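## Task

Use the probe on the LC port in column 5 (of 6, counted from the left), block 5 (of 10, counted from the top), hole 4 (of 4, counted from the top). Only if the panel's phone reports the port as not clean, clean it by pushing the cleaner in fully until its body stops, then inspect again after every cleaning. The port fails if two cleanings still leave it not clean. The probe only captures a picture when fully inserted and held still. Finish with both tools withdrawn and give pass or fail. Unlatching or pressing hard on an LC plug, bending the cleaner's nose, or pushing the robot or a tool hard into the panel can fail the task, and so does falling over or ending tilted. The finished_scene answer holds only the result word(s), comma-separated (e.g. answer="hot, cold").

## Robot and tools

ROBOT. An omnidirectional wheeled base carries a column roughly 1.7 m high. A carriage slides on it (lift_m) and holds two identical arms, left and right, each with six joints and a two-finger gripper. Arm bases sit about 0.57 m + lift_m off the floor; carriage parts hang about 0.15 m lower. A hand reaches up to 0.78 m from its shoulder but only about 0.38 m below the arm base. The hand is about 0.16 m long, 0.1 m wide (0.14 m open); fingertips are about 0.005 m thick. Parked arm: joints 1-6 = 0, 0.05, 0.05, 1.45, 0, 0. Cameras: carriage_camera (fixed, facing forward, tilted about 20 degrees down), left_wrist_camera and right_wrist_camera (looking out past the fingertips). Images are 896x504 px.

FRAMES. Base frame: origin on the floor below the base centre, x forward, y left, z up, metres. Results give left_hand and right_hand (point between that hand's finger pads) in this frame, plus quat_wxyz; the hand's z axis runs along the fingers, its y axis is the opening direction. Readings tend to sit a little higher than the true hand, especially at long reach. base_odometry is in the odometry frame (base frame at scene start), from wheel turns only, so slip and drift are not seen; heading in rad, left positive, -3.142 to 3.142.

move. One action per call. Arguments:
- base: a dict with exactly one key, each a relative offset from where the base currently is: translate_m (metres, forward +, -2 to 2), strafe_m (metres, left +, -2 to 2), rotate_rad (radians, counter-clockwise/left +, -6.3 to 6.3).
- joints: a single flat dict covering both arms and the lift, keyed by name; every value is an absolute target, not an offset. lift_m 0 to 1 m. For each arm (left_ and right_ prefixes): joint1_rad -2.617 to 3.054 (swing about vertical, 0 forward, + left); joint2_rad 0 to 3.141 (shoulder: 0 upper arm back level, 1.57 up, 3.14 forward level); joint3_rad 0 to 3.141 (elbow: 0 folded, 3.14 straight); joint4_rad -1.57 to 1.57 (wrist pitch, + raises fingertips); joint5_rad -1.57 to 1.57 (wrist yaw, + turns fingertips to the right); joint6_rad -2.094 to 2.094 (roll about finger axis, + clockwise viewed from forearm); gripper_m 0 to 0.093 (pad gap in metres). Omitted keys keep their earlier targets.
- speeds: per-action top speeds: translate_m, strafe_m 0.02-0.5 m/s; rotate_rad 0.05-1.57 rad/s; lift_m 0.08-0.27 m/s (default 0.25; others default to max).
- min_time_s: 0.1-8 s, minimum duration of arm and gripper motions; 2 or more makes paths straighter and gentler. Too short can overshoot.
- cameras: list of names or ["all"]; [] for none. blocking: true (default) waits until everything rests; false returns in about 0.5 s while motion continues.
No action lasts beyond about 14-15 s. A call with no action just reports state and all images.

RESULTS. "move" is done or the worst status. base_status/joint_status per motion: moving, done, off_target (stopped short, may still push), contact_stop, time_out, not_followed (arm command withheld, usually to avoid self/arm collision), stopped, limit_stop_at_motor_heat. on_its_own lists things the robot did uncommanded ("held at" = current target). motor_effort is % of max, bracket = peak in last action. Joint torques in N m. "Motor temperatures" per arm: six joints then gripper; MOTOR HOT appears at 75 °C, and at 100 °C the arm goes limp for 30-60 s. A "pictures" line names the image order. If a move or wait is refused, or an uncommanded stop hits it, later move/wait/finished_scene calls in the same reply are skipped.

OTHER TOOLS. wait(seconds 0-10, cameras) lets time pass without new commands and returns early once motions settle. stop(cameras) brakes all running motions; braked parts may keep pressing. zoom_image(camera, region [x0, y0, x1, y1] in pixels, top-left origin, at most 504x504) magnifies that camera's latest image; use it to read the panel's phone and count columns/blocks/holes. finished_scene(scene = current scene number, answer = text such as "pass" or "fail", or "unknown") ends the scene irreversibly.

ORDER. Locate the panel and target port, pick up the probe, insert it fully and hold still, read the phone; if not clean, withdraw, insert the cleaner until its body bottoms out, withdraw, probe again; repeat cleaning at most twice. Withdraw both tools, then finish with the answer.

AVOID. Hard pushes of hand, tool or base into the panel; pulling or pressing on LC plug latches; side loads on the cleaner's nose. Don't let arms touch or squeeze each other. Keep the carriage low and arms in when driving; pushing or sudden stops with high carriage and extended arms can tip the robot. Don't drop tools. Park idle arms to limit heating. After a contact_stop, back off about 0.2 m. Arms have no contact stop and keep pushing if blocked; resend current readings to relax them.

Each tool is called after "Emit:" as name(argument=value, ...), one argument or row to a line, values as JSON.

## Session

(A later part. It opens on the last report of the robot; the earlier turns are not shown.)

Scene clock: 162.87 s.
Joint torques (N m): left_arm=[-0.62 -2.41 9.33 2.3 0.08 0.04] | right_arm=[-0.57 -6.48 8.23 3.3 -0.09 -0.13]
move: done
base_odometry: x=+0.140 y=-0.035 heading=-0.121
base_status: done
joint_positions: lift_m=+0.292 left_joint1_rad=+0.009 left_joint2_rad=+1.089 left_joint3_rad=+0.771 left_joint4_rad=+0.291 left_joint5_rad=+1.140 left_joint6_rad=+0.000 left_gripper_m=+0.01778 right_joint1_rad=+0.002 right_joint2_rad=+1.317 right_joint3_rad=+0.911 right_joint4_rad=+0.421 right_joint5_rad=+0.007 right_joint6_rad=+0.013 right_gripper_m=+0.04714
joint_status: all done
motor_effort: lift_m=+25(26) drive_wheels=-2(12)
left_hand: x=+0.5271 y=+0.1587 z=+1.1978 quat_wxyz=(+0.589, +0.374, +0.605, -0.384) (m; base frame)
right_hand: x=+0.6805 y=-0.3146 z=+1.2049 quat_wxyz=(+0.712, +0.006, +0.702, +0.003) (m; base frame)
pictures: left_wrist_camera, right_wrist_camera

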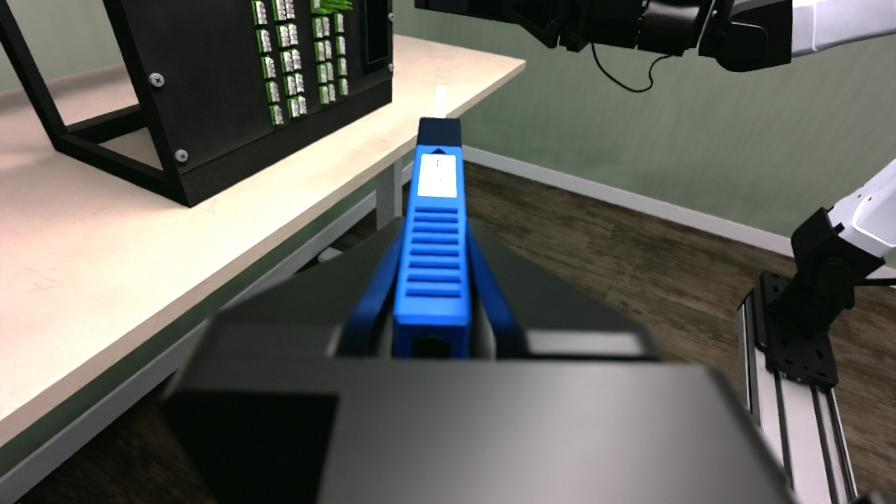

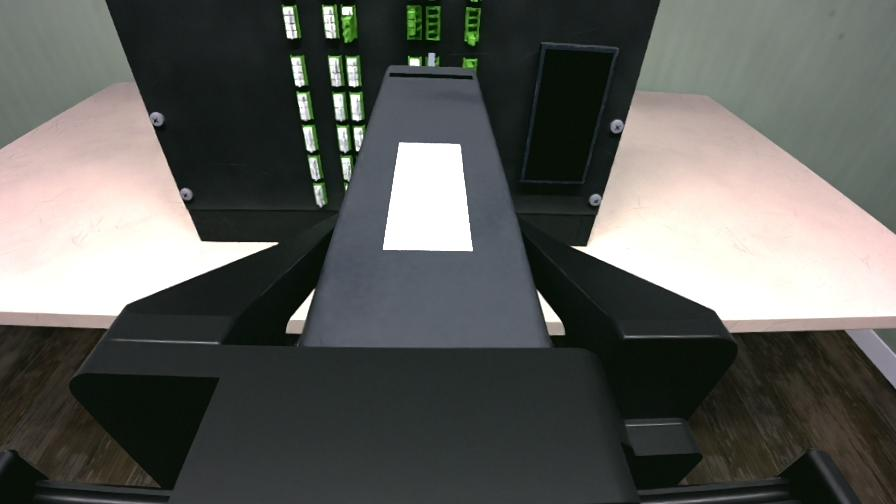

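Emit:
move(
  joints={"left_joint4_rad": 0.8},
  min_time_s=1,
  cameras=["left_wrist_camera"],
)

Emit:
zoom_image(
  camera="left_wrist_camera",
  region=[330, 20, 480, 120],
)

Scene clock: 164.50 s.
Joint torques (N m): left_arm=[-0.53 -2.24 9.16 2.02 -0.25 0] | right_arm=[-0.53 -6.48 8.24 3.3 -0.08 -0.12]
move: done
base_odometry: x=+0.140 y=-0.035 heading=-0.121
base_status: not commanded
joint_positions: lift_m=+0.292 left_joint1_rad=+0.009 left_joint2_rad=+1.089 left_joint3_rad=+0.771 left_joint4_rad=+0.776 left_joint5_rad=+1.144 left_joint6_rad=+0.000 left_gripper_m=+0.01778 right_joint1_rad=+0.002 right_joint2_rad=+1.317 right_joint3_rad=+0.911 right_joint4_rad=+0.421 right_joint5_rad=+0.007 right_joint6_rad=+0.013 right_gripper_m=+0.04714
joint_status: all done
motor_effort: lift_m=+26(26) drive_wheels=-2(2)
left_hand: x=+0.5115 y=+0.1583 z=+1.2664 quat_wxyz=(+0.716, +0.458, +0.446, -0.282) (m; base frame)
right_hand: x=+0.6805 y=-0.3146 z=+1.2049 quat_wxyz=(+0.712, +0.006, +0.702, +0.003) (m; base frame)
pictures: left_wrist_camera

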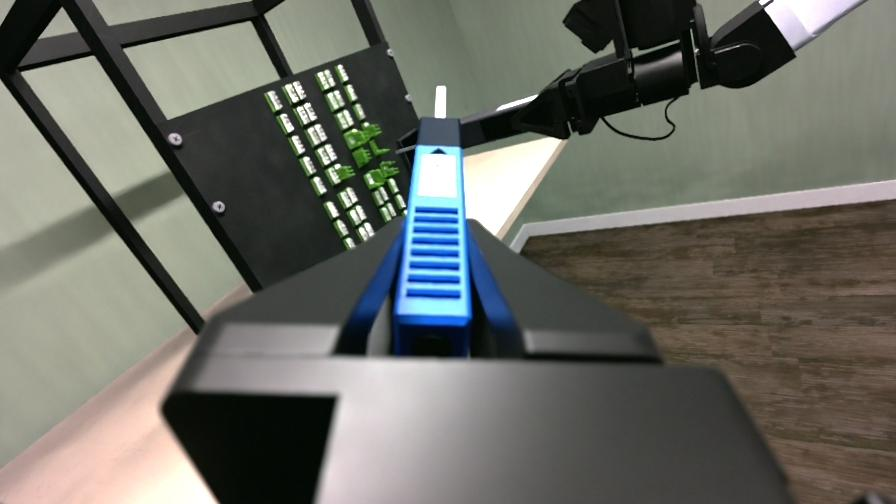

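Scaled by 3.360.

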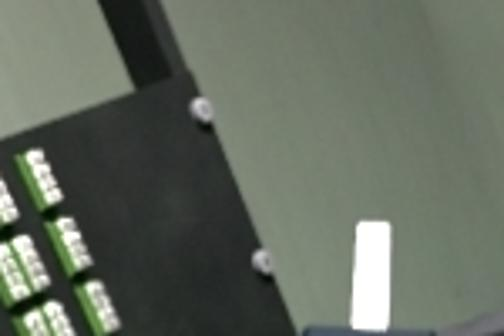

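Emit:
zoom_image(
  camera="left_wrist_camera",
  region=[360, 100, 440, 180],
)

Emit:
zoom_image(
  camera="left_wrist_camera",
  region=[380, 60, 620, 200],
)

Scaled by 6.300.

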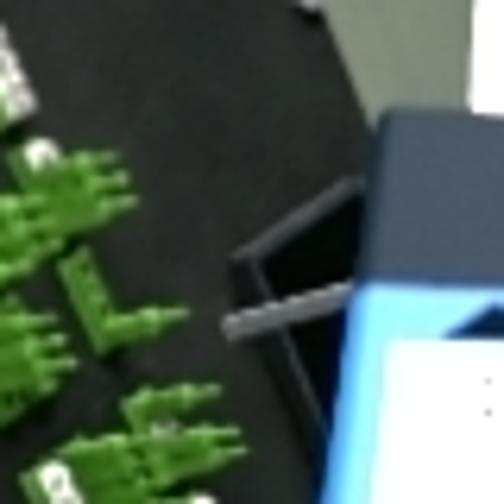

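Scaled by 2.100.

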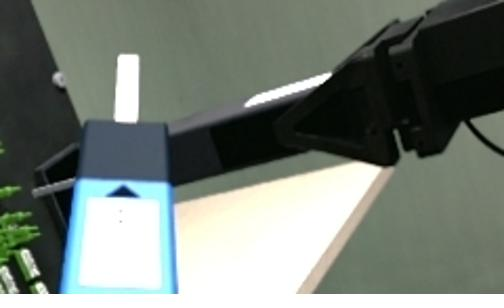

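Emit:
move(
  base={"translate_m": 0.055},
  speeds={"translate_m": 0.06},
  joints={"right_joint6_rad": 0.0},
  cameras=["left_wrist_camera","right_wrist_camera"],
)

Emit:
zoom_image(
  camera="right_wrist_camera",
  region=[415, 20, 455, 70],
)

Emit:
zoom_image(
  camera="left_wrist_camera",
  region=[300, 80, 440, 220],
)

Scene clock: 167.30 s.
Joint torques (N m): left_arm=[-0.73 -2.58 8.9 1.94 -0.31 -0.01] | right_arm=[-0.58 -6.5 8.29 3.29 -0.09 -0.17]
move: done
base_odometry: x=+0.194 y=-0.041 heading=-0.120
base_status: done
joint_positions: lift_m=+0.292 left_joint1_rad=+0.009 left_joint2_rad=+1.091 left_joint3_rad=+0.773 left_joint4_rad=+0.781 left_joint5_rad=+1.145 left_joint6_rad=+0.000 left_gripper_m=+0.01778 right_joint1_rad=+0.002 right_joint2_rad=+1.317 right_joint3_rad=+0.911 right_joint4_rad=+0.421 right_joint5_rad=+0.007 right_joint6_rad=+0.011 right_gripper_m=+0.04714
joint_status: all done
motor_effort: lift_m=+26(26) drive_wheels=-7(11)
left_hand: x=+0.5116 y=+0.1582 z=+1.2669 quat_wxyz=(+0.716, +0.459, +0.444, -0.282) (m; base frame)
right_hand: x=+0.6805 y=-0.3146 z=+1.2048 quat_wxyz=(+0.712, +0.006, +0.702, +0.002) (m; base frame)
pictures: left_wrist_camera, right_wrist_camera

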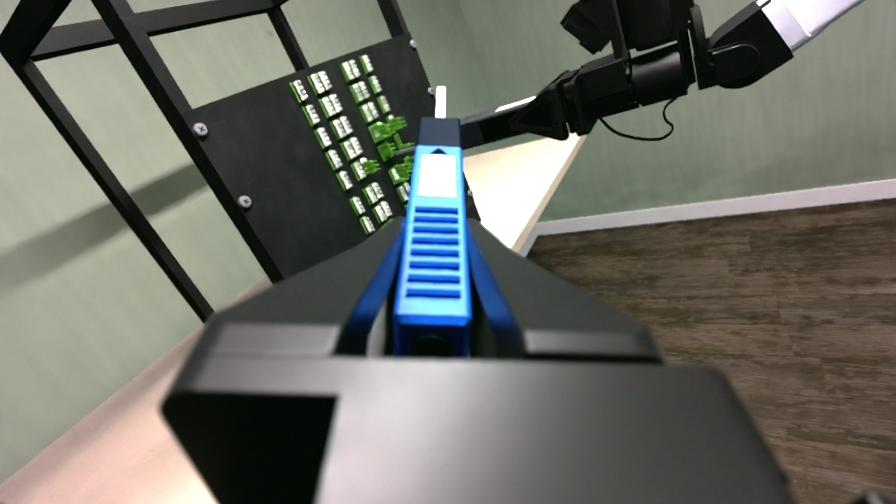

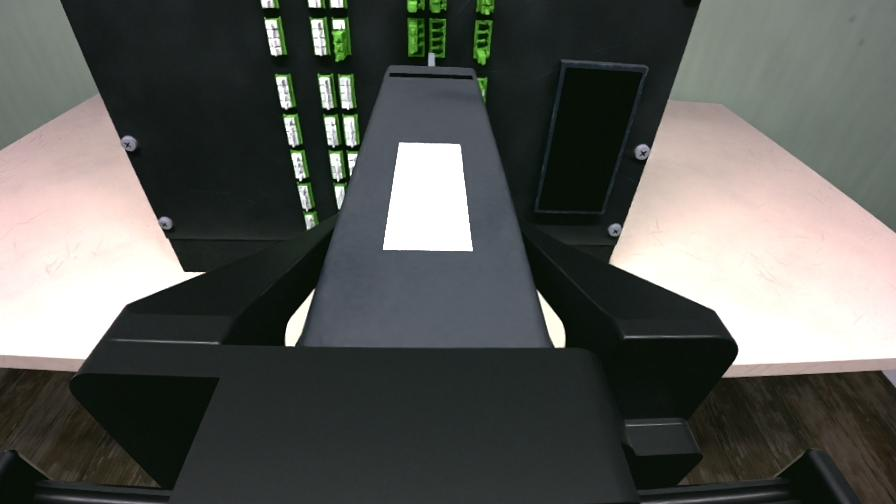

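Scaled by 10.080.

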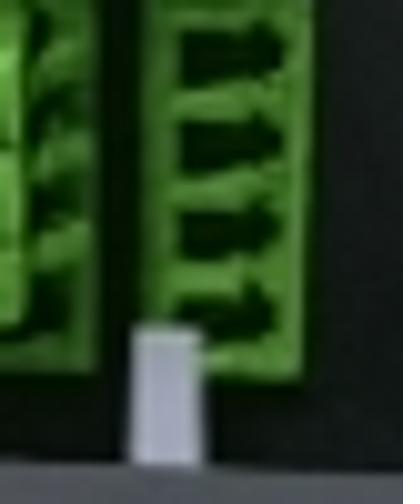

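Scaled by 3.600.

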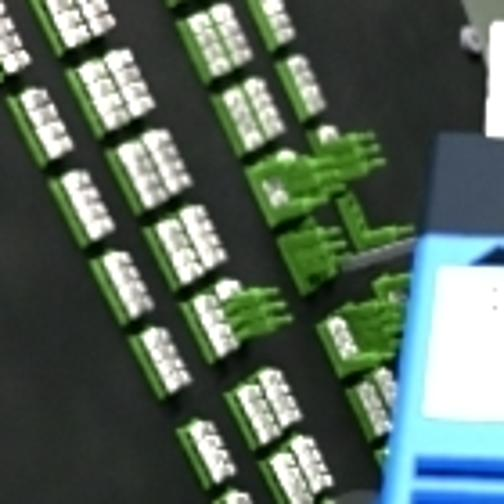

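Emit:
move(
  base={"rotate_rad": -0.0035},
  speeds={"rotate_rad": 0.05},
  joints={"lift_m": 0.293},
  cameras=["right_wrist_camera"],
)

Emit:
zoom_image(
  camera="right_wrist_camera",
  region=[415, 20, 455, 70],
)

Scene clock: 167.90 s.
Joint torques (N m): left_arm=[-0.47 -2.52 8.61 1.98 -0.36 -0.05] | right_arm=[-0.57 -6.42 8.25 3.29 -0.08 -0.18]
move: done
base_odometry: x=+0.194 y=-0.041 heading=-0.122
base_status: done
joint_positions: lift_m=+0.293 left_joint1_rad=+0.009 left_joint2_rad=+1.092 left_joint3_rad=+0.776 left_joint4_rad=+0.784 left_joint5_rad=+1.146 left_joint6_rad=+0.000 left_gripper_m=+0.01778 right_joint1_rad=+0.002 right_joint2_rad=+1.317 right_joint3_rad=+0.911 right_joint4_rad=+0.422 right_joint5_rad=+0.006 right_joint6_rad=+0.011 right_gripper_m=+0.04714
joint_status: all done
motor_effort: lift_m=+25(28) drive_wheels=+9(11)
left_hand: x=+0.5114 y=+0.1582 z=+1.2691 quat_wxyz=(+0.717, +0.460, +0.442, -0.281) (m; base frame)
right_hand: x=+0.6805 y=-0.3146 z=+1.2060 quat_wxyz=(+0.713, +0.005, +0.701, +0.002) (m; base frame)
pictures: right_wrist_camera

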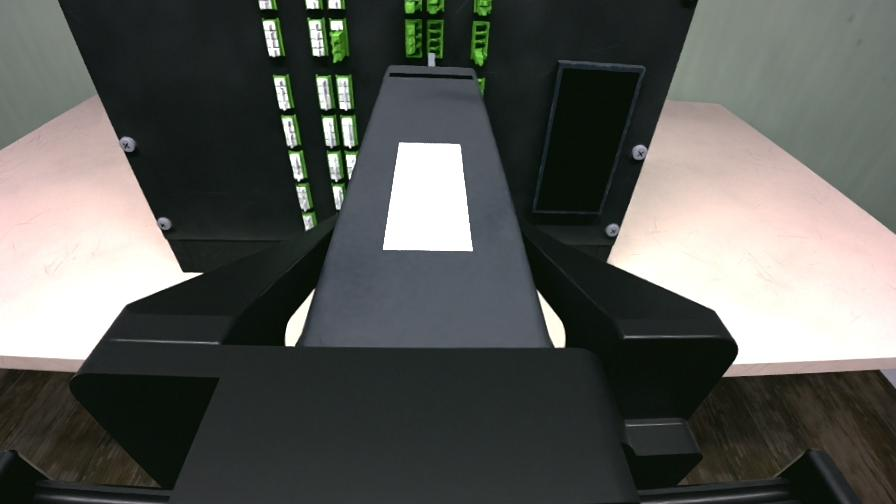

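Scaled by 10.080.

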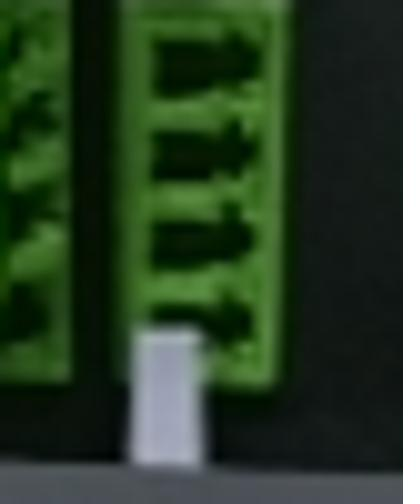

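Emit:
move(
  base={"translate_m": 0.010},
  speeds={"translate_m": 0.02},
  cameras=["right_wrist_camera"],
)

Emit:
zoom_image(
  camera="right_wrist_camera",
  region=[415, 20, 455, 70],
)

Scene clock: 168.97 s.
Joint torques (N m): left_arm=[-0.43 -2.7 8.44 1.92 -0.32 0] | right_arm=[-0.54 -6.38 8.2 3.31 -0.08 -0.17]
move: done
base_odometry: x=+0.204 y=-0.042 heading=-0.122
base_status: done
joint_positions: lift_m=+0.293 left_joint1_rad=+0.009 left_joint2_rad=+1.093 left_joint3_rad=+0.777 left_joint4_rad=+0.787 left_joint5_rad=+1.147 left_joint6_rad=+0.000 left_gripper_m=+0.01778 right_joint1_rad=+0.002 right_joint2_rad=+1.317 right_joint3_rad=+0.911 right_joint4_rad=+0.420 right_joint5_rad=+0.006 right_joint6_rad=+0.011 right_gripper_m=+0.04714
joint_status: not commanded
motor_effort: lift_m=+26(26) drive_wheels=-6(15)
left_hand: x=+0.5115 y=+0.1581 z=+1.2693 quat_wxyz=(+0.717, +0.460, +0.441, -0.281) (m; base frame)
right_hand: x=+0.6805 y=-0.3146 z=+1.2057 quat_wxyz=(+0.712, +0.005, +0.702, +0.002) (m; base frame)
pictures: right_wrist_camera

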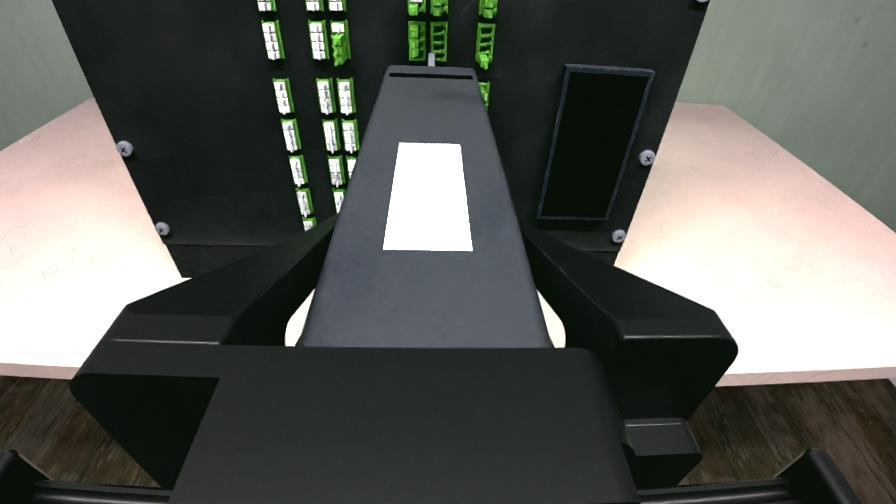

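Scaled by 10.080.

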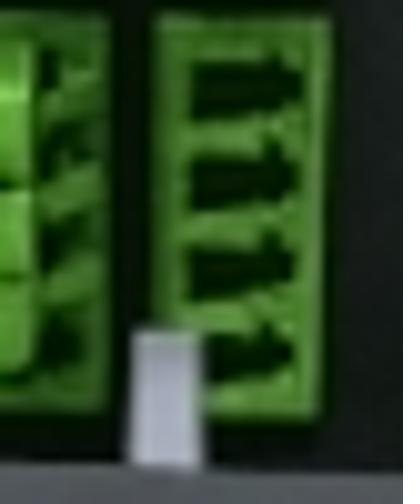

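Emit:
move(
  base={"rotate_rad": -0.004},
  speeds={"rotate_rad": 0.05},
  joints={"lift_m": 0.292},
  cameras=["right_wrist_camera"],
)

Emit:
zoom_image(
  camera="right_wrist_camera",
  region=[415, 20, 455, 70],
)

Scene clock: 169.60 s.
Joint torques (N m): left_arm=[-0.39 -2.93 8.57 1.88 -0.35 -0.02] | right_arm=[-0.47 -6.46 8.17 3.31 -0.07 -0.16]
move: done
base_odometry: x=+0.204 y=-0.041 heading=-0.124
base_status: done
joint_positions: lift_m=+0.292 left_joint1_rad=+0.007 left_joint2_rad=+1.093 left_joint3_rad=+0.777 left_joint4_rad=+0.787 left_joint5_rad=+1.148 left_joint6_rad=+0.000 left_gripper_m=+0.01778 right_joint1_rad=+0.000 right_joint2_rad=+1.317 right_joint3_rad=+0.911 right_joint4_rad=+0.420 right_joint5_rad=+0.006 right_joint6_rad=+0.011 right_gripper_m=+0.04714
joint_status: all done
motor_effort: lift_m=+21(22) drive_wheels=-10(11)
left_hand: x=+0.5110 y=+0.1576 z=+1.2688 quat_wxyz=(+0.717, +0.461, +0.441, -0.281) (m; base frame)
right_hand: x=+0.6805 y=-0.3151 z=+1.2050 quat_wxyz=(+0.712, +0.006, +0.702, +0.002) (m; base frame)
pictures: right_wrist_camera

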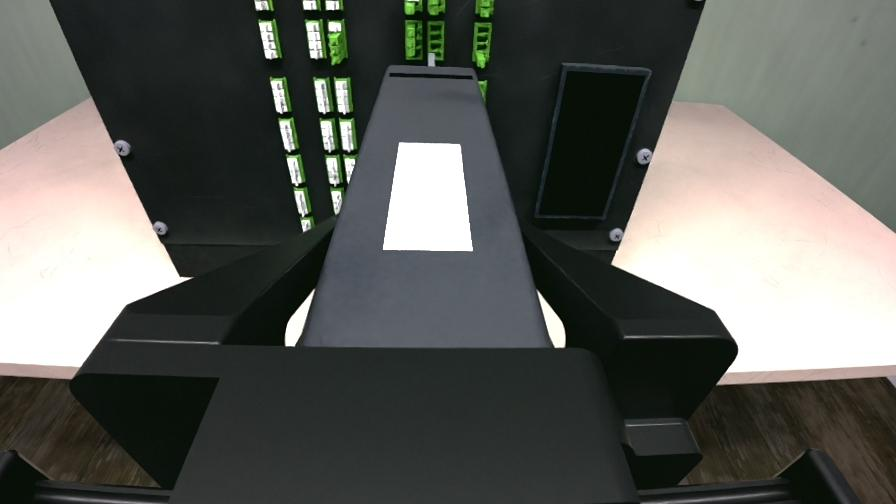

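Scaled by 10.080.

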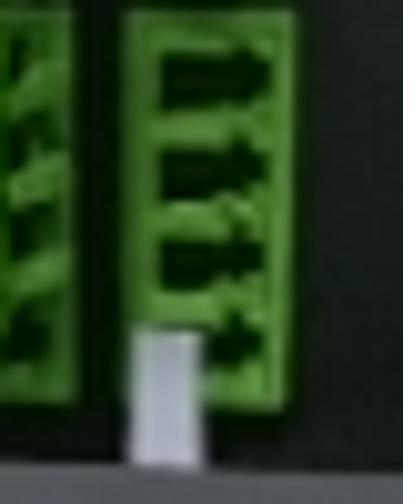

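Emit:
move(
  base={"rotate_rad": -0.0022},
  speeds={"rotate_rad": 0.05},
  joints={"lift_m": 0.293},
  cameras=["right_wrist_camera"],
)

Emit:
zoom_image(
  camera="right_wrist_camera",
  region=[415, 20, 455, 70],
)

Scene clock: 170.83 s.
Joint torques (N m): left_arm=[-0.21 -2.66 8.5 1.84 -0.36 -0.07] | right_arm=[-0.54 -6.54 8.27 3.34 -0.07 -0.16]
move: done
base_odometry: x=+0.204 y=-0.041 heading=-0.125
base_status: done
joint_positions: lift_m=+0.293 left_joint1_rad=+0.007 left_joint2_rad=+1.094 left_joint3_rad=+0.777 left_joint4_rad=+0.789 left_joint5_rad=+1.148 left_joint6_rad=+0.000 left_gripper_m=+0.01778 right_joint1_rad=+0.000 right_joint2_rad=+1.317 right_joint3_rad=+0.911 right_joint4_rad=+0.421 right_joint5_rad=+0.006 right_joint6_rad=+0.011 right_gripper_m=+0.04714
joint_status: all done
motor_effort: lift_m=+25(28) drive_wheels=-10(12)
left_hand: x=+0.5109 y=+0.1576 z=+1.2698 quat_wxyz=(+0.717, +0.462, +0.440, -0.281) (m; base frame)
right_hand: x=+0.6805 y=-0.3151 z=+1.2058 quat_wxyz=(+0.712, +0.006, +0.702, +0.002) (m; base frame)
pictures: right_wrist_camera

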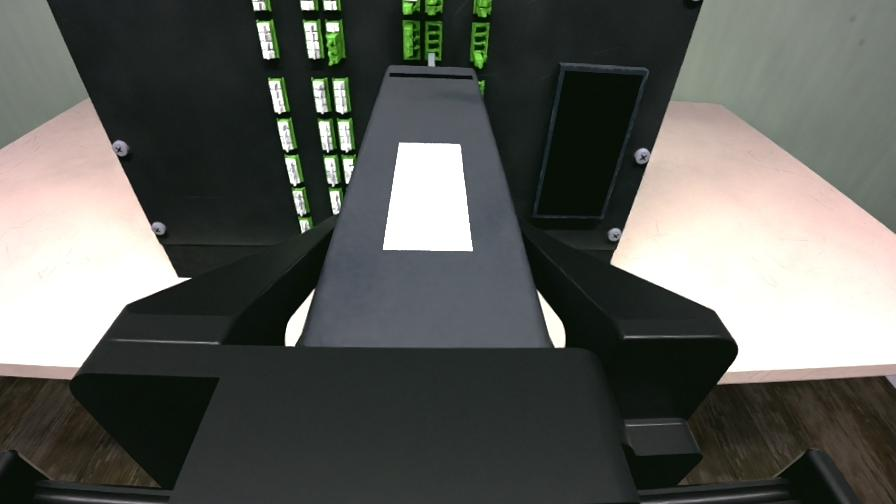

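Scaled by 10.080.

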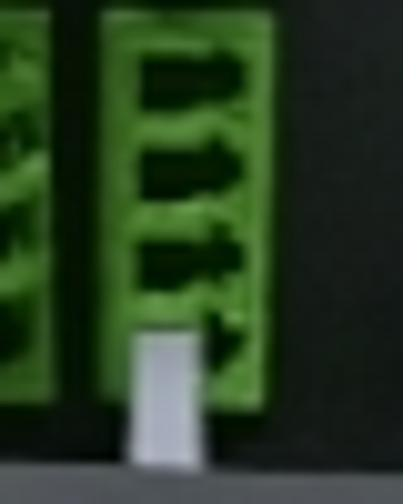

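Emit:
move(
  base={"translate_m": 0.006},
  speeds={"translate_m": 0.02},
  cameras=["right_wrist_camera"],
)

Emit:
zoom_image(
  camera="right_wrist_camera",
  region=[415, 20, 455, 70],
)

Scene clock: 171.73 s.
Joint torques (N m): left_arm=[-0.28 -2.78 8.27 1.83 -0.3 -0.06] | right_arm=[-0.46 -4.56 8.18 3.59 -0.06 -0.16]
move: done
base_odometry: x=+0.210 y=-0.042 heading=-0.125
base_status: done
joint_positions: lift_m=+0.293 left_joint1_rad=+0.007 left_joint2_rad=+1.094 left_joint3_rad=+0.778 left_joint4_rad=+0.791 left_joint5_rad=+1.149 left_joint6_rad=+0.000 left_gripper_m=+0.01778 right_joint1_rad=+0.000 right_joint2_rad=+1.297 right_joint3_rad=+0.911 right_joint4_rad=+0.396 right_joint5_rad=+0.005 right_joint6_rad=+0.011 right_gripper_m=+0.04714
joint_status: not commanded
motor_effort: lift_m=+25(25) drive_wheels=+6(16)
left_hand: x=+0.5107 y=+0.1575 z=+1.2702 quat_wxyz=(+0.718, +0.462, +0.439, -0.280) (m; base frame)
right_hand: x=+0.6763 y=-0.3150 z=+1.2080 quat_wxyz=(+0.710, +0.005, +0.704, +0.002) (m; base frame)
pictures: right_wrist_camera

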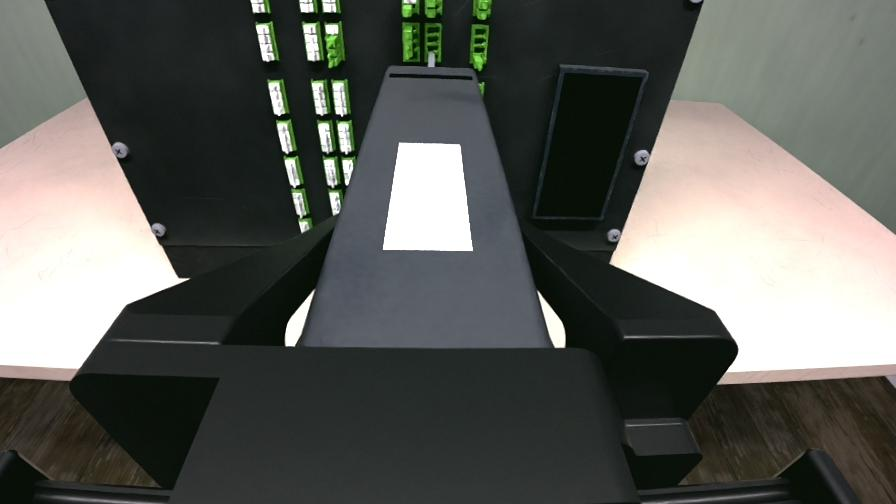

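Scaled by 10.080.

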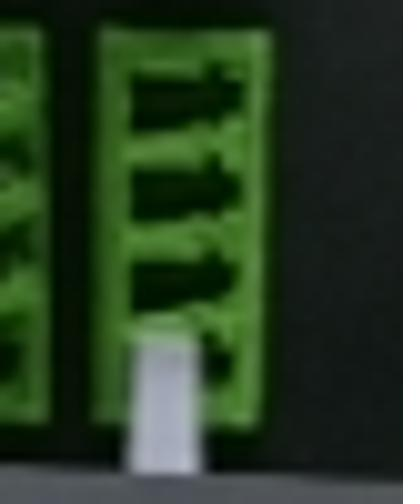

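Emit:
move(
  base={"translate_m": -0.006},
  speeds={"translate_m": 0.02},
  joints={"right_joint2_rad": 1.31},
  cameras=["right_wrist_camera"],
)

Emit:
zoom_image(
  camera="right_wrist_camera",
  region=[415, 20, 455, 70],
)

Scene clock: 172.67 s.
Joint torques (N m): left_arm=[-0.4 -2.77 8.34 1.83 -0.34 -0.04] | right_arm=[-0.44 -5.96 8.21 3.4 -0.05 -0.16]
move: done
base_odometry: x=+0.204 y=-0.041 heading=-0.124
base_status: done
joint_positions: lift_m=+0.293 left_joint1_rad=+0.007 left_joint2_rad=+1.094 left_joint3_rad=+0.778 left_joint4_rad=+0.791 left_joint5_rad=+1.149 left_joint6_rad=+0.000 left_gripper_m=+0.01778 right_joint1_rad=+0.000 right_joint2_rad=+1.316 right_joint3_rad=+0.911 right_joint4_rad=+0.410 right_joint5_rad=+0.004 right_joint6_rad=+0.011 right_gripper_m=+0.04714
joint_status: all done
motor_effort: lift_m=+25(25) drive_wheels=-2(9)
left_hand: x=+0.5107 y=+0.1575 z=+1.2702 quat_wxyz=(+0.718, +0.462, +0.439, -0.280) (m; base frame)
right_hand: x=+0.6803 y=-0.3148 z=+1.2038 quat_wxyz=(+0.709, +0.005, +0.705, +0.002) (m; base frame)
pictures: right_wrist_camera

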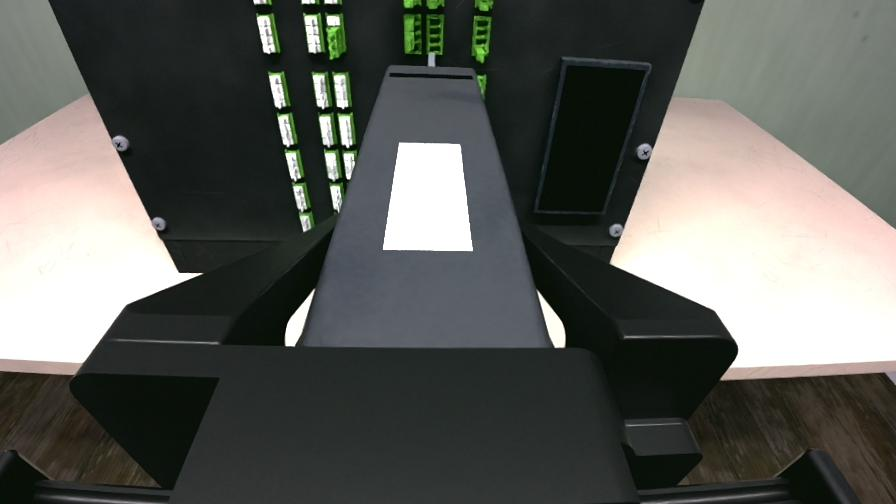

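Scaled by 10.080.

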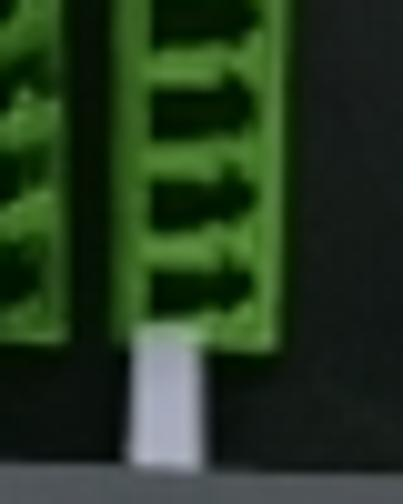

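Emit:
move(
  joints={"right_joint4_rad": 0.518},
  cameras=["right_wrist_camera"],
)

Emit:
zoom_image(
  camera="right_wrist_camera",
  region=[415, 20, 455, 70],
)

Scene clock: 173.23 s.
Joint torques (N m): left_arm=[-0.42 -2.76 8.35 1.81 -0.34 -0.03] | right_arm=[-0.46 -5.89 8.25 3.53 -0.04 -0.16]
move: off_target
base_odometry: x=+0.204 y=-0.041 heading=-0.124
base_status: not commanded
joint_positions: lift_m=+0.293 left_joint1_rad=+0.007 left_joint2_rad=+1.094 left_joint3_rad=+0.778 left_joint4_rad=+0.791 left_joint5_rad=+1.149 left_joint6_rad=+0.000 left_gripper_m=+0.01778 right_joint1_rad=+0.000 right_joint2_rad=+1.316 right_joint3_rad=+0.911 right_joint4_rad=+0.419 right_joint5_rad=+0.004 right_joint6_rad=+0.011 right_gripper_m=+0.04714
joint_status: right_joint4_rad off_target (ended at +0.419, target +0.518)
motor_effort: lift_m=+25(25) drive_wheels=-2(2)
left_hand: x=+0.5107 y=+0.1575 z=+1.2702 quat_wxyz=(+0.718, +0.462, +0.439, -0.280) (m; base frame)
right_hand: x=+0.6803 y=-0.3148 z=+1.2058 quat_wxyz=(+0.712, +0.005, +0.702, +0.003) (m; base frame)
pictures: right_wrist_camera

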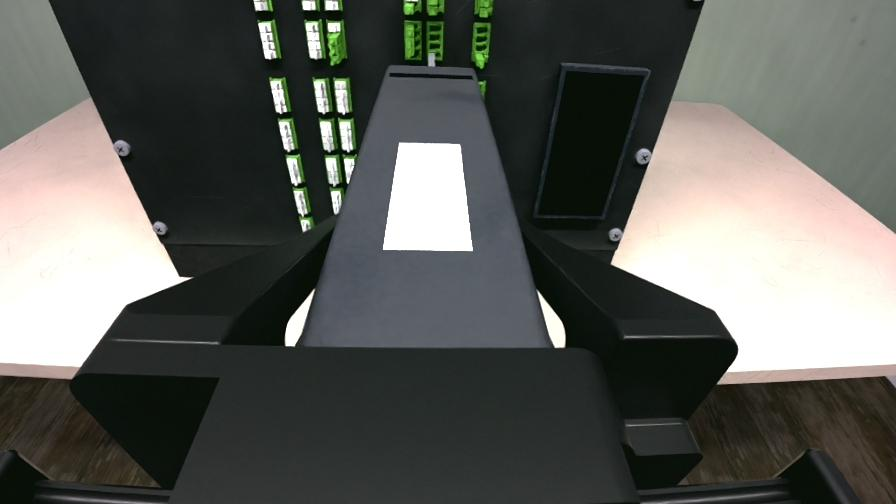

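Scaled by 10.080.

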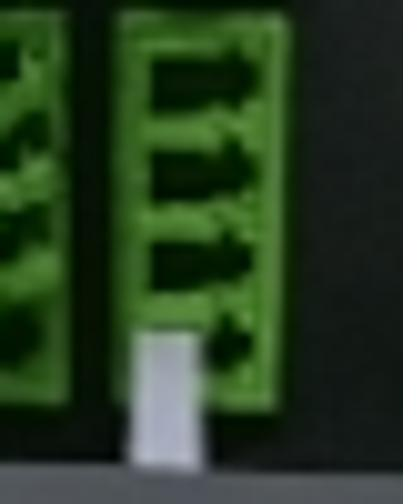

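Emit:
move(
  base={"translate_m": 0.003},
  speeds={"translate_m": 0.02},
  joints={"right_joint4_rad": 0.505,"lift_m": 0.2926},
  cameras=["right_wrist_camera"],
)

Emit:
zoom_image(
  camera="right_wrist_camera",
  region=[415, 20, 455, 70],
)

Scene clock: 173.97 s.
Joint torques (N m): left_arm=[-0.39 -2.92 8.43 1.86 -0.33 -0.03] | right_arm=[-0.46 -5.45 8.21 3.44 -0.05 -0.17]
move: off_target
base_odometry: x=+0.207 y=-0.041 heading=-0.124
base_status: done
joint_positions: lift_m=+0.293 left_joint1_rad=+0.007 left_joint2_rad=+1.095 left_joint3_rad=+0.778 left_joint4_rad=+0.791 left_joint5_rad=+1.149 left_joint6_rad=+0.000 left_gripper_m=+0.01778 right_joint1_rad=+0.000 right_joint2_rad=+1.311 right_joint3_rad=+0.911 right_joint4_rad=+0.415 right_joint5_rad=+0.004 right_joint6_rad=+0.011 right_gripper_m=+0.04714
joint_status: right_joint4_rad off_target (ended at +0.415, target +0.505); the others done
motor_effort: lift_m=+22(22) drive_wheels=+3(12)
left_hand: x=+0.5109 y=+0.1575 z=+1.2701 quat_wxyz=(+0.717, +0.462, +0.439, -0.281) (m; base frame)
right_hand: x=+0.6793 y=-0.3148 z=+1.2068 quat_wxyz=(+0.712, +0.005, +0.702, +0.003) (m; base frame)
pictures: right_wrist_camera

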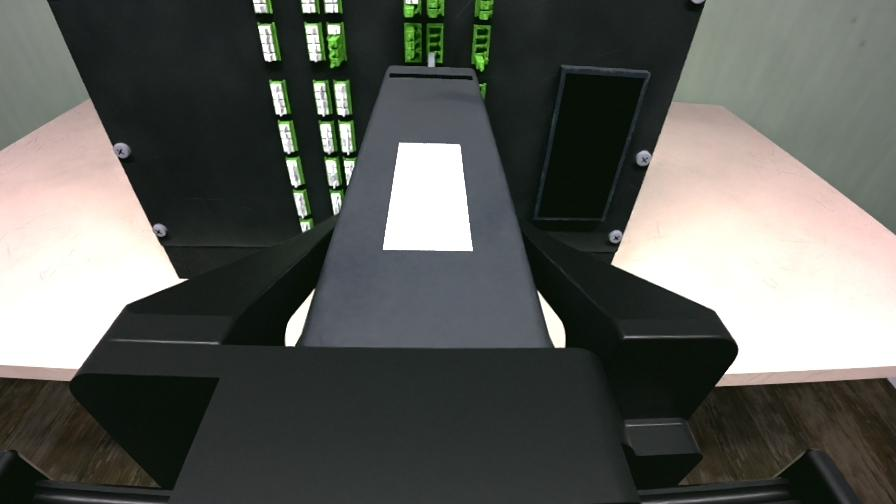

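Scaled by 10.080.

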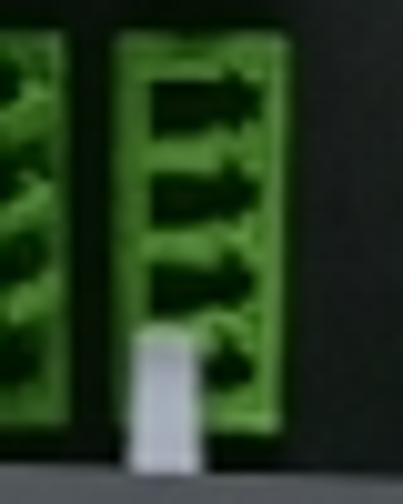

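Emit:
move(
  base={"translate_m": -0.004},
  speeds={"translate_m": 0.02},
  joints={"lift_m": 0.2912},
  cameras=[],
)

Emit:
move(
  base={"rotate_rad": -0.001},
  speeds={"rotate_rad": 0.05},
  cameras=["right_wrist_camera"],
)

Emit:
zoom_image(
  camera="right_wrist_camera",
  region=[415, 20, 455, 70],
)

Scene clock: 174.83 s.
Joint torques (N m): left_arm=[-0.23 -2.76 8.21 1.85 -0.33 -0.02] | right_arm=[-0.46 -5.91 8.21 3.43 -0.05 -0.17]
move: done
base_odometry: x=+0.203 y=-0.041 heading=-0.124
base_status: done
joint_positions: lift_m=+0.291 left_joint1_rad=+0.007 left_joint2_rad=+1.096 left_joint3_rad=+0.779 left_joint4_rad=+0.791 left_joint5_rad=+1.149 left_joint6_rad=+0.000 left_gripper_m=+0.01778 right_joint1_rad=+0.000 right_joint2_rad=+1.315 right_joint3_rad=+0.911 right_joint4_rad=+0.417 right_joint5_rad=+0.004 right_joint6_rad=+0.011 right_gripper_m=+0.04714
joint_status: all done
motor_effort: lift_m=+21(21) drive_wheels=+1(6)
left_hand: x=+0.5112 y=+0.1575 z=+1.2688 quat_wxyz=(+0.717, +0.462, +0.439, -0.281) (m; base frame)
right_hand: x=+0.6801 y=-0.3148 z=+1.2045 quat_wxyz=(+0.712, +0.005, +0.702, +0.003) (m; base frame)
pictures: none
No camera images: "cameras" was empty.

Scene clock: 175.20 s.
Joint torques (N m): left_arm=[-0.55 -2.96 8.17 1.81 -0.32 -0.07] | right_arm=[-0.58 -5.9 8.23 3.4 -0.04 -0.16]
move: done
base_odometry: x=+0.203 y=-0.041 heading=-0.125
base_status: done
joint_positions: lift_m=+0.291 left_joint1_rad=+0.007 left_joint2_rad=+1.096 left_joint3_rad=+0.779 left_joint4_rad=+0.791 left_joint5_rad=+1.149 left_joint6_rad=+0.000 left_gripper_m=+0.01778 right_joint1_rad=+0.000 right_joint2_rad=+1.315 right_joint3_rad=+0.911 right_joint4_rad=+0.417 right_joint5_rad=+0.004 right_joint6_rad=+0.011 right_gripper_m=+0.04714
joint_status: not commanded
motor_effort: lift_m=+21(21) drive_wheels=-2(3)
left_hand: x=+0.5112 y=+0.1575 z=+1.2688 quat_wxyz=(+0.717, +0.462, +0.439, -0.281) (m; base frame)
right_hand: x=+0.6802 y=-0.3148 z=+1.2044 quat_wxyz=(+0.712, +0.005, +0.703, +0.003) (m; base frame)
pictures: right_wrist_camera

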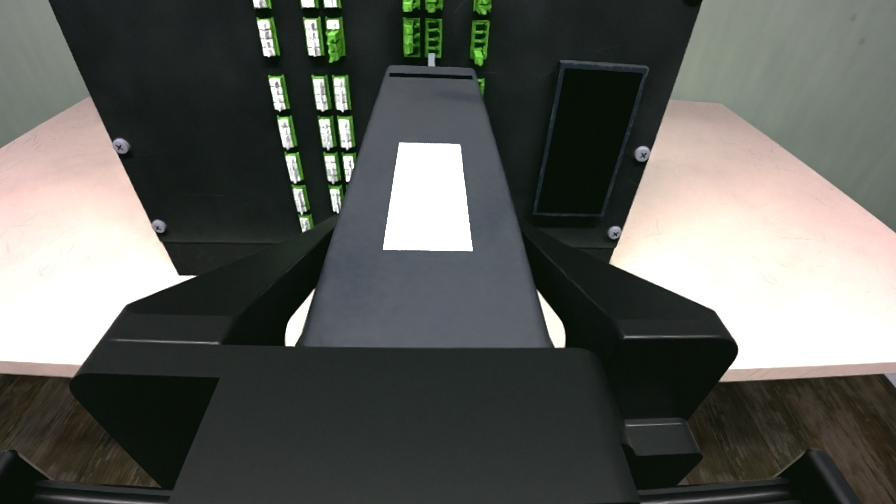

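Scaled by 10.080.

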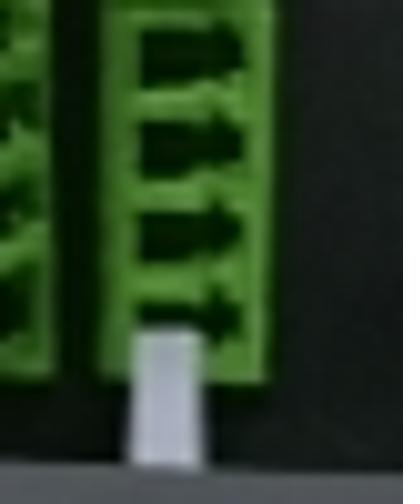

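Emit:
move(
  joints={"lift_m": 0.2927},
  cameras=["right_wrist_camera"],
)

Emit:
zoom_image(
  camera="right_wrist_camera",
  region=[415, 20, 455, 70],
)

Emit:
move(
  base={"translate_m": 0.004},
  speeds={"translate_m": 0.02},
  cameras=["right_wrist_camera"],
)

Emit:
zoom_image(
  camera="right_wrist_camera",
  region=[415, 20, 455, 70],
)

Scene clock: 175.83 s.
Joint torques (N m): left_arm=[-0.38 -3.07 8.35 1.88 -0.3 -0.06] | right_arm=[-0.44 -5.87 8.23 3.39 -0.04 -0.16]
move: done
base_odometry: x=+0.203 y=-0.041 heading=-0.125
base_status: not commanded
joint_positions: lift_m=+0.292 left_joint1_rad=+0.007 left_joint2_rad=+1.096 left_joint3_rad=+0.779 left_joint4_rad=+0.791 left_joint5_rad=+1.149 left_joint6_rad=+0.000 left_gripper_m=+0.01778 right_joint1_rad=+0.000 right_joint2_rad=+1.316 right_joint3_rad=+0.911 right_joint4_rad=+0.418 right_joint5_rad=+0.004 right_joint6_rad=+0.011 right_gripper_m=+0.04714
joint_status: all done
motor_effort: lift_m=+26(28) drive_wheels=-2(3)
left_hand: x=+0.5112 y=+0.1575 z=+1.2697 quat_wxyz=(+0.717, +0.462, +0.439, -0.281) (m; base frame)
right_hand: x=+0.6803 y=-0.3148 z=+1.2053 quat_wxyz=(+0.712, +0.005, +0.702, +0.003) (m; base frame)
pictures: right_wrist_camera

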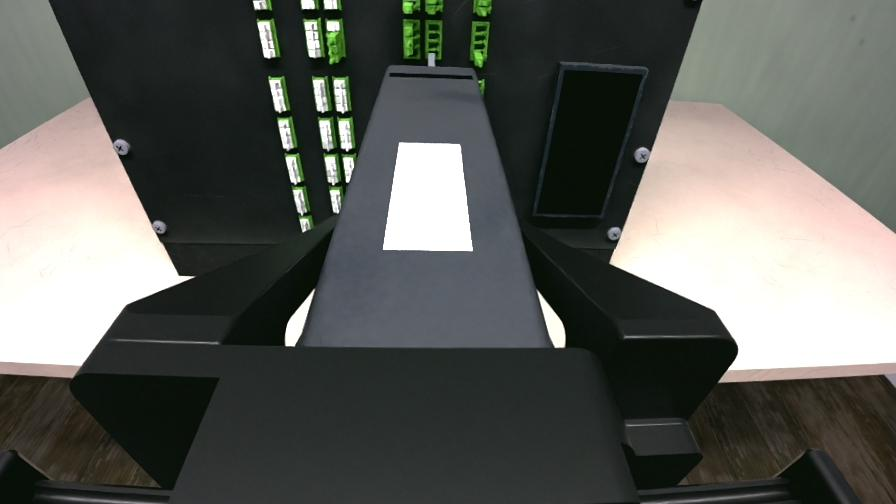

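Scaled by 10.080.

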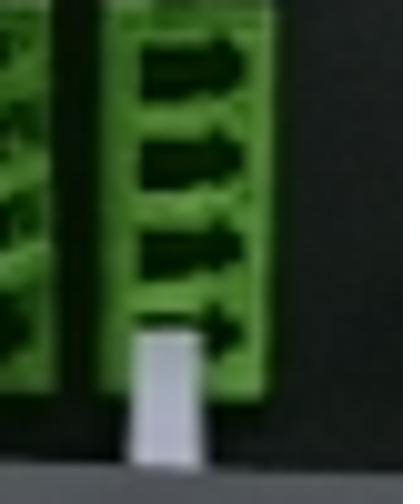

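Scene clock: 176.40 s.
Joint torques (N m): left_arm=[-0.31 -2.96 8.16 1.88 -0.34 0.01] | right_arm=[-0.49 -5.9 8.28 3.38 -0.05 -0.17]
move: done
base_odometry: x=+0.207 y=-0.041 heading=-0.124
base_status: done
joint_positions: lift_m=+0.292 left_joint1_rad=+0.007 left_joint2_rad=+1.096 left_joint3_rad=+0.779 left_joint4_rad=+0.791 left_joint5_rad=+1.149 left_joint6_rad=+0.000 left_gripper_m=+0.01778 right_joint1_rad=+0.000 right_joint2_rad=+1.316 right_joint3_rad=+0.911 right_joint4_rad=+0.418 right_joint5_rad=+0.005 right_joint6_rad=+0.011 right_gripper_m=+0.04714
joint_status: not commanded
motor_effort: lift_m=+25(26) drive_wheels=-3(9)
left_hand: x=+0.5111 y=+0.1575 z=+1.2698 quat_wxyz=(+0.717, +0.462, +0.439, -0.281) (m; base frame)
right_hand: x=+0.6803 y=-0.3148 z=+1.2054 quat_wxyz=(+0.712, +0.005, +0.702, +0.002) (m; base frame)
pictures: right_wrist_camera

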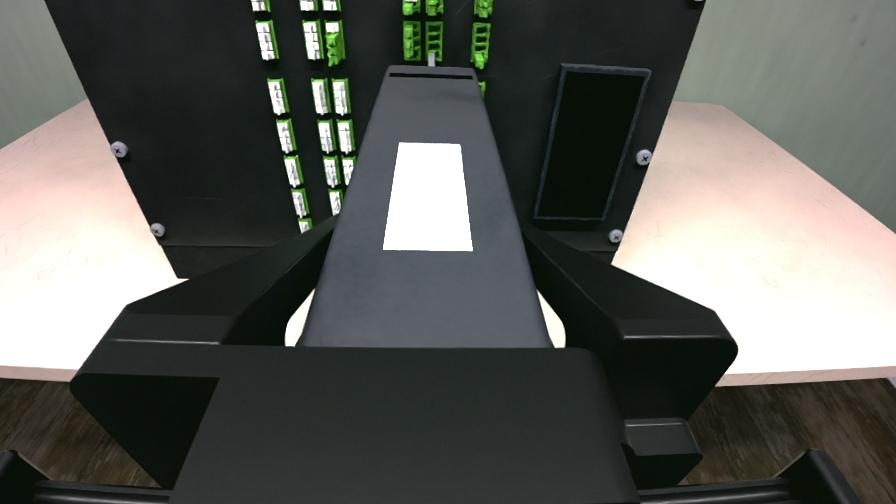

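Scaled by 10.080.

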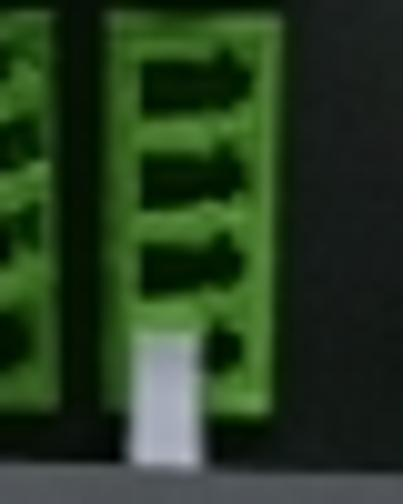

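Emit:
move(
  base={"translate_m": 0.005},
  speeds={"translate_m": 0.02},
  cameras=["right_wrist_camera"],
)

Emit:
zoom_image(
  camera="right_wrist_camera",
  region=[415, 20, 455, 70],
)

Scene clock: 177.30 s.
Joint torques (N m): left_arm=[-0.31 -2.81 8.31 1.81 -0.36 -0.07] | right_arm=[-0.44 -5.82 8.23 3.38 -0.05 -0.17]
move: done
base_odometry: x=+0.212 y=-0.042 heading=-0.124
base_status: done
joint_positions: lift_m=+0.292 left_joint1_rad=+0.007 left_joint2_rad=+1.096 left_joint3_rad=+0.779 left_joint4_rad=+0.791 left_joint5_rad=+1.149 left_joint6_rad=+0.000 left_gripper_m=+0.01778 right_joint1_rad=+0.000 right_joint2_rad=+1.316 right_joint3_rad=+0.911 right_joint4_rad=+0.419 right_joint5_rad=+0.005 right_joint6_rad=+0.011 right_gripper_m=+0.04714
joint_status: not commanded
motor_effort: lift_m=+26(26) drive_wheels=-4(10)
left_hand: x=+0.5111 y=+0.1575 z=+1.2698 quat_wxyz=(+0.717, +0.462, +0.439, -0.281) (m; base frame)
right_hand: x=+0.6803 y=-0.3148 z=+1.2055 quat_wxyz=(+0.712, +0.005, +0.702, +0.002) (m; base frame)
pictures: right_wrist_camera

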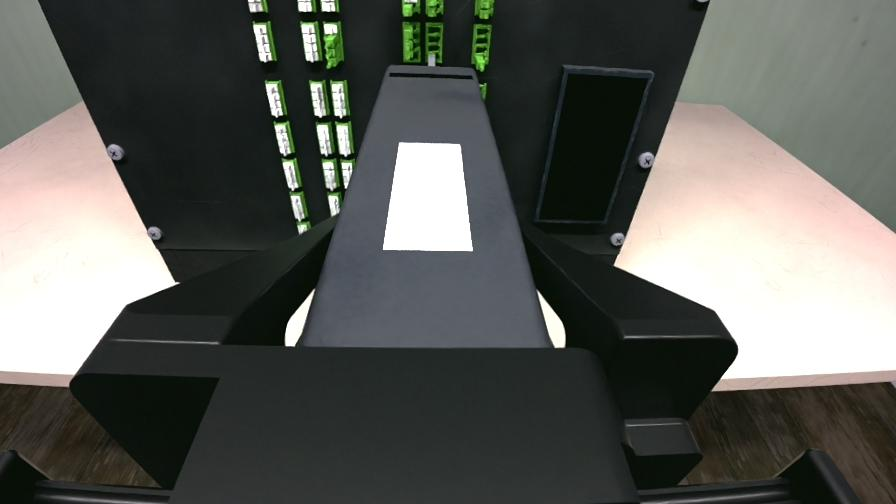

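Scaled by 10.080.

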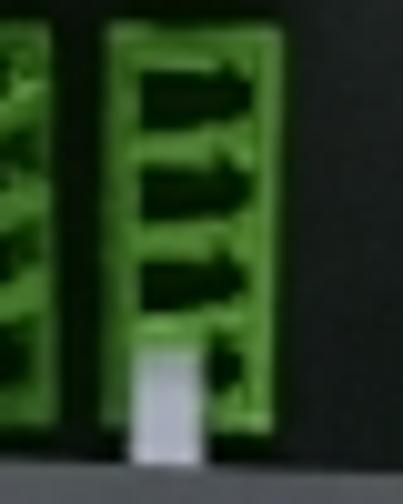

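Emit:
move(
  base={"translate_m": 0.003},
  speeds={"translate_m": 0.02},
  cameras=[],
)

Emit:
move(
  base={"translate_m": 0.001},
  speeds={"translate_m": 0.02},
  cameras=["right_wrist_camera"],
)

Emit:
zoom_image(
  camera="right_wrist_camera",
  region=[415, 20, 455, 70],
)

Scene clock: 178.03 s.
Joint torques (N m): left_arm=[-0.38 -2.93 8.29 1.82 -0.32 -0.03] | right_arm=[-0.46 -6.13 8.24 3.36 -0.05 -0.16]
move: done
base_odometry: x=+0.215 y=-0.042 heading=-0.123
base_status: done
joint_positions: lift_m=+0.292 left_joint1_rad=+0.007 left_joint2_rad=+1.096 left_joint3_rad=+0.779 left_joint4_rad=+0.792 left_joint5_rad=+1.149 left_joint6_rad=+0.000 left_gripper_m=+0.01778 right_joint1_rad=+0.000 right_joint2_rad=+1.318 right_joint3_rad=+0.911 right_joint4_rad=+0.421 right_joint5_rad=+0.007 right_joint6_rad=+0.010 right_gripper_m=+0.04714
joint_status: not commanded
motor_effort: lift_m=+25(26) drive_wheels=-4(11)
left_hand: x=+0.5111 y=+0.1575 z=+1.2699 quat_wxyz=(+0.718, +0.462, +0.439, -0.280) (m; base frame)
right_hand: x=+0.6808 y=-0.3152 z=+1.2050 quat_wxyz=(+0.712, +0.006, +0.702, +0.001) (m; base frame)
pictures: none
No camera images: "cameras" was empty.

Scene clock: 178.47 s.
Joint torques (N m): left_arm=[-0.43 -3.02 8.47 1.79 -0.37 -0.04] | right_arm=[-0.42 -6.11 8.14 3.35 -0.08 -0.15]
move: done
base_odometry: x=+0.216 y=-0.042 heading=-0.123
base_status: done
joint_positions: lift_m=+0.292 left_joint1_rad=+0.007 left_joint2_rad=+1.096 left_joint3_rad=+0.779 left_joint4_rad=+0.792 left_joint5_rad=+1.149 left_joint6_rad=+0.000 left_gripper_m=+0.01778 right_joint1_rad=+0.000 right_joint2_rad=+1.318 right_joint3_rad=+0.911 right_joint4_rad=+0.421 right_joint5_rad=+0.008 right_joint6_rad=+0.010 right_gripper_m=+0.04714
joint_status: not commanded
motor_effort: lift_m=+26(26) drive_wheels=+4(9)
left_hand: x=+0.5111 y=+0.1575 z=+1.2699 quat_wxyz=(+0.718, +0.462, +0.439, -0.280) (m; base frame)
right_hand: x=+0.6808 y=-0.3154 z=+1.2050 quat_wxyz=(+0.712, +0.006, +0.702, +0.001) (m; base frame)
pictures: right_wrist_camera

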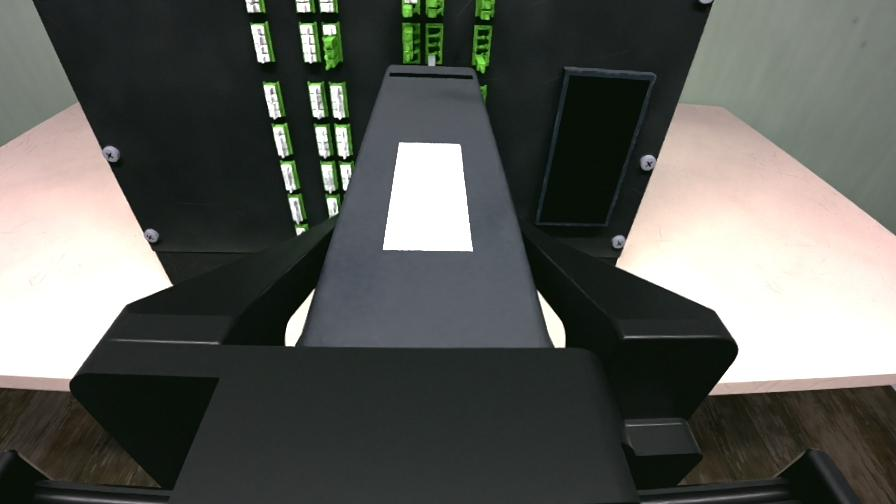

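Scaled by 10.080.

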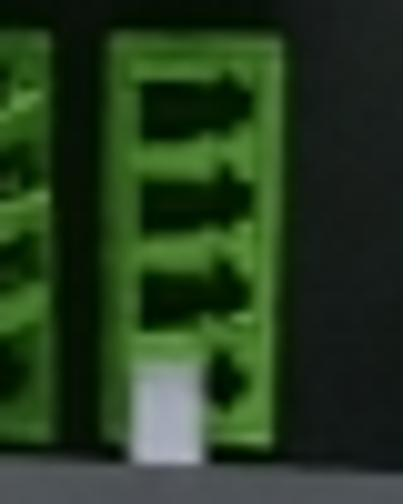

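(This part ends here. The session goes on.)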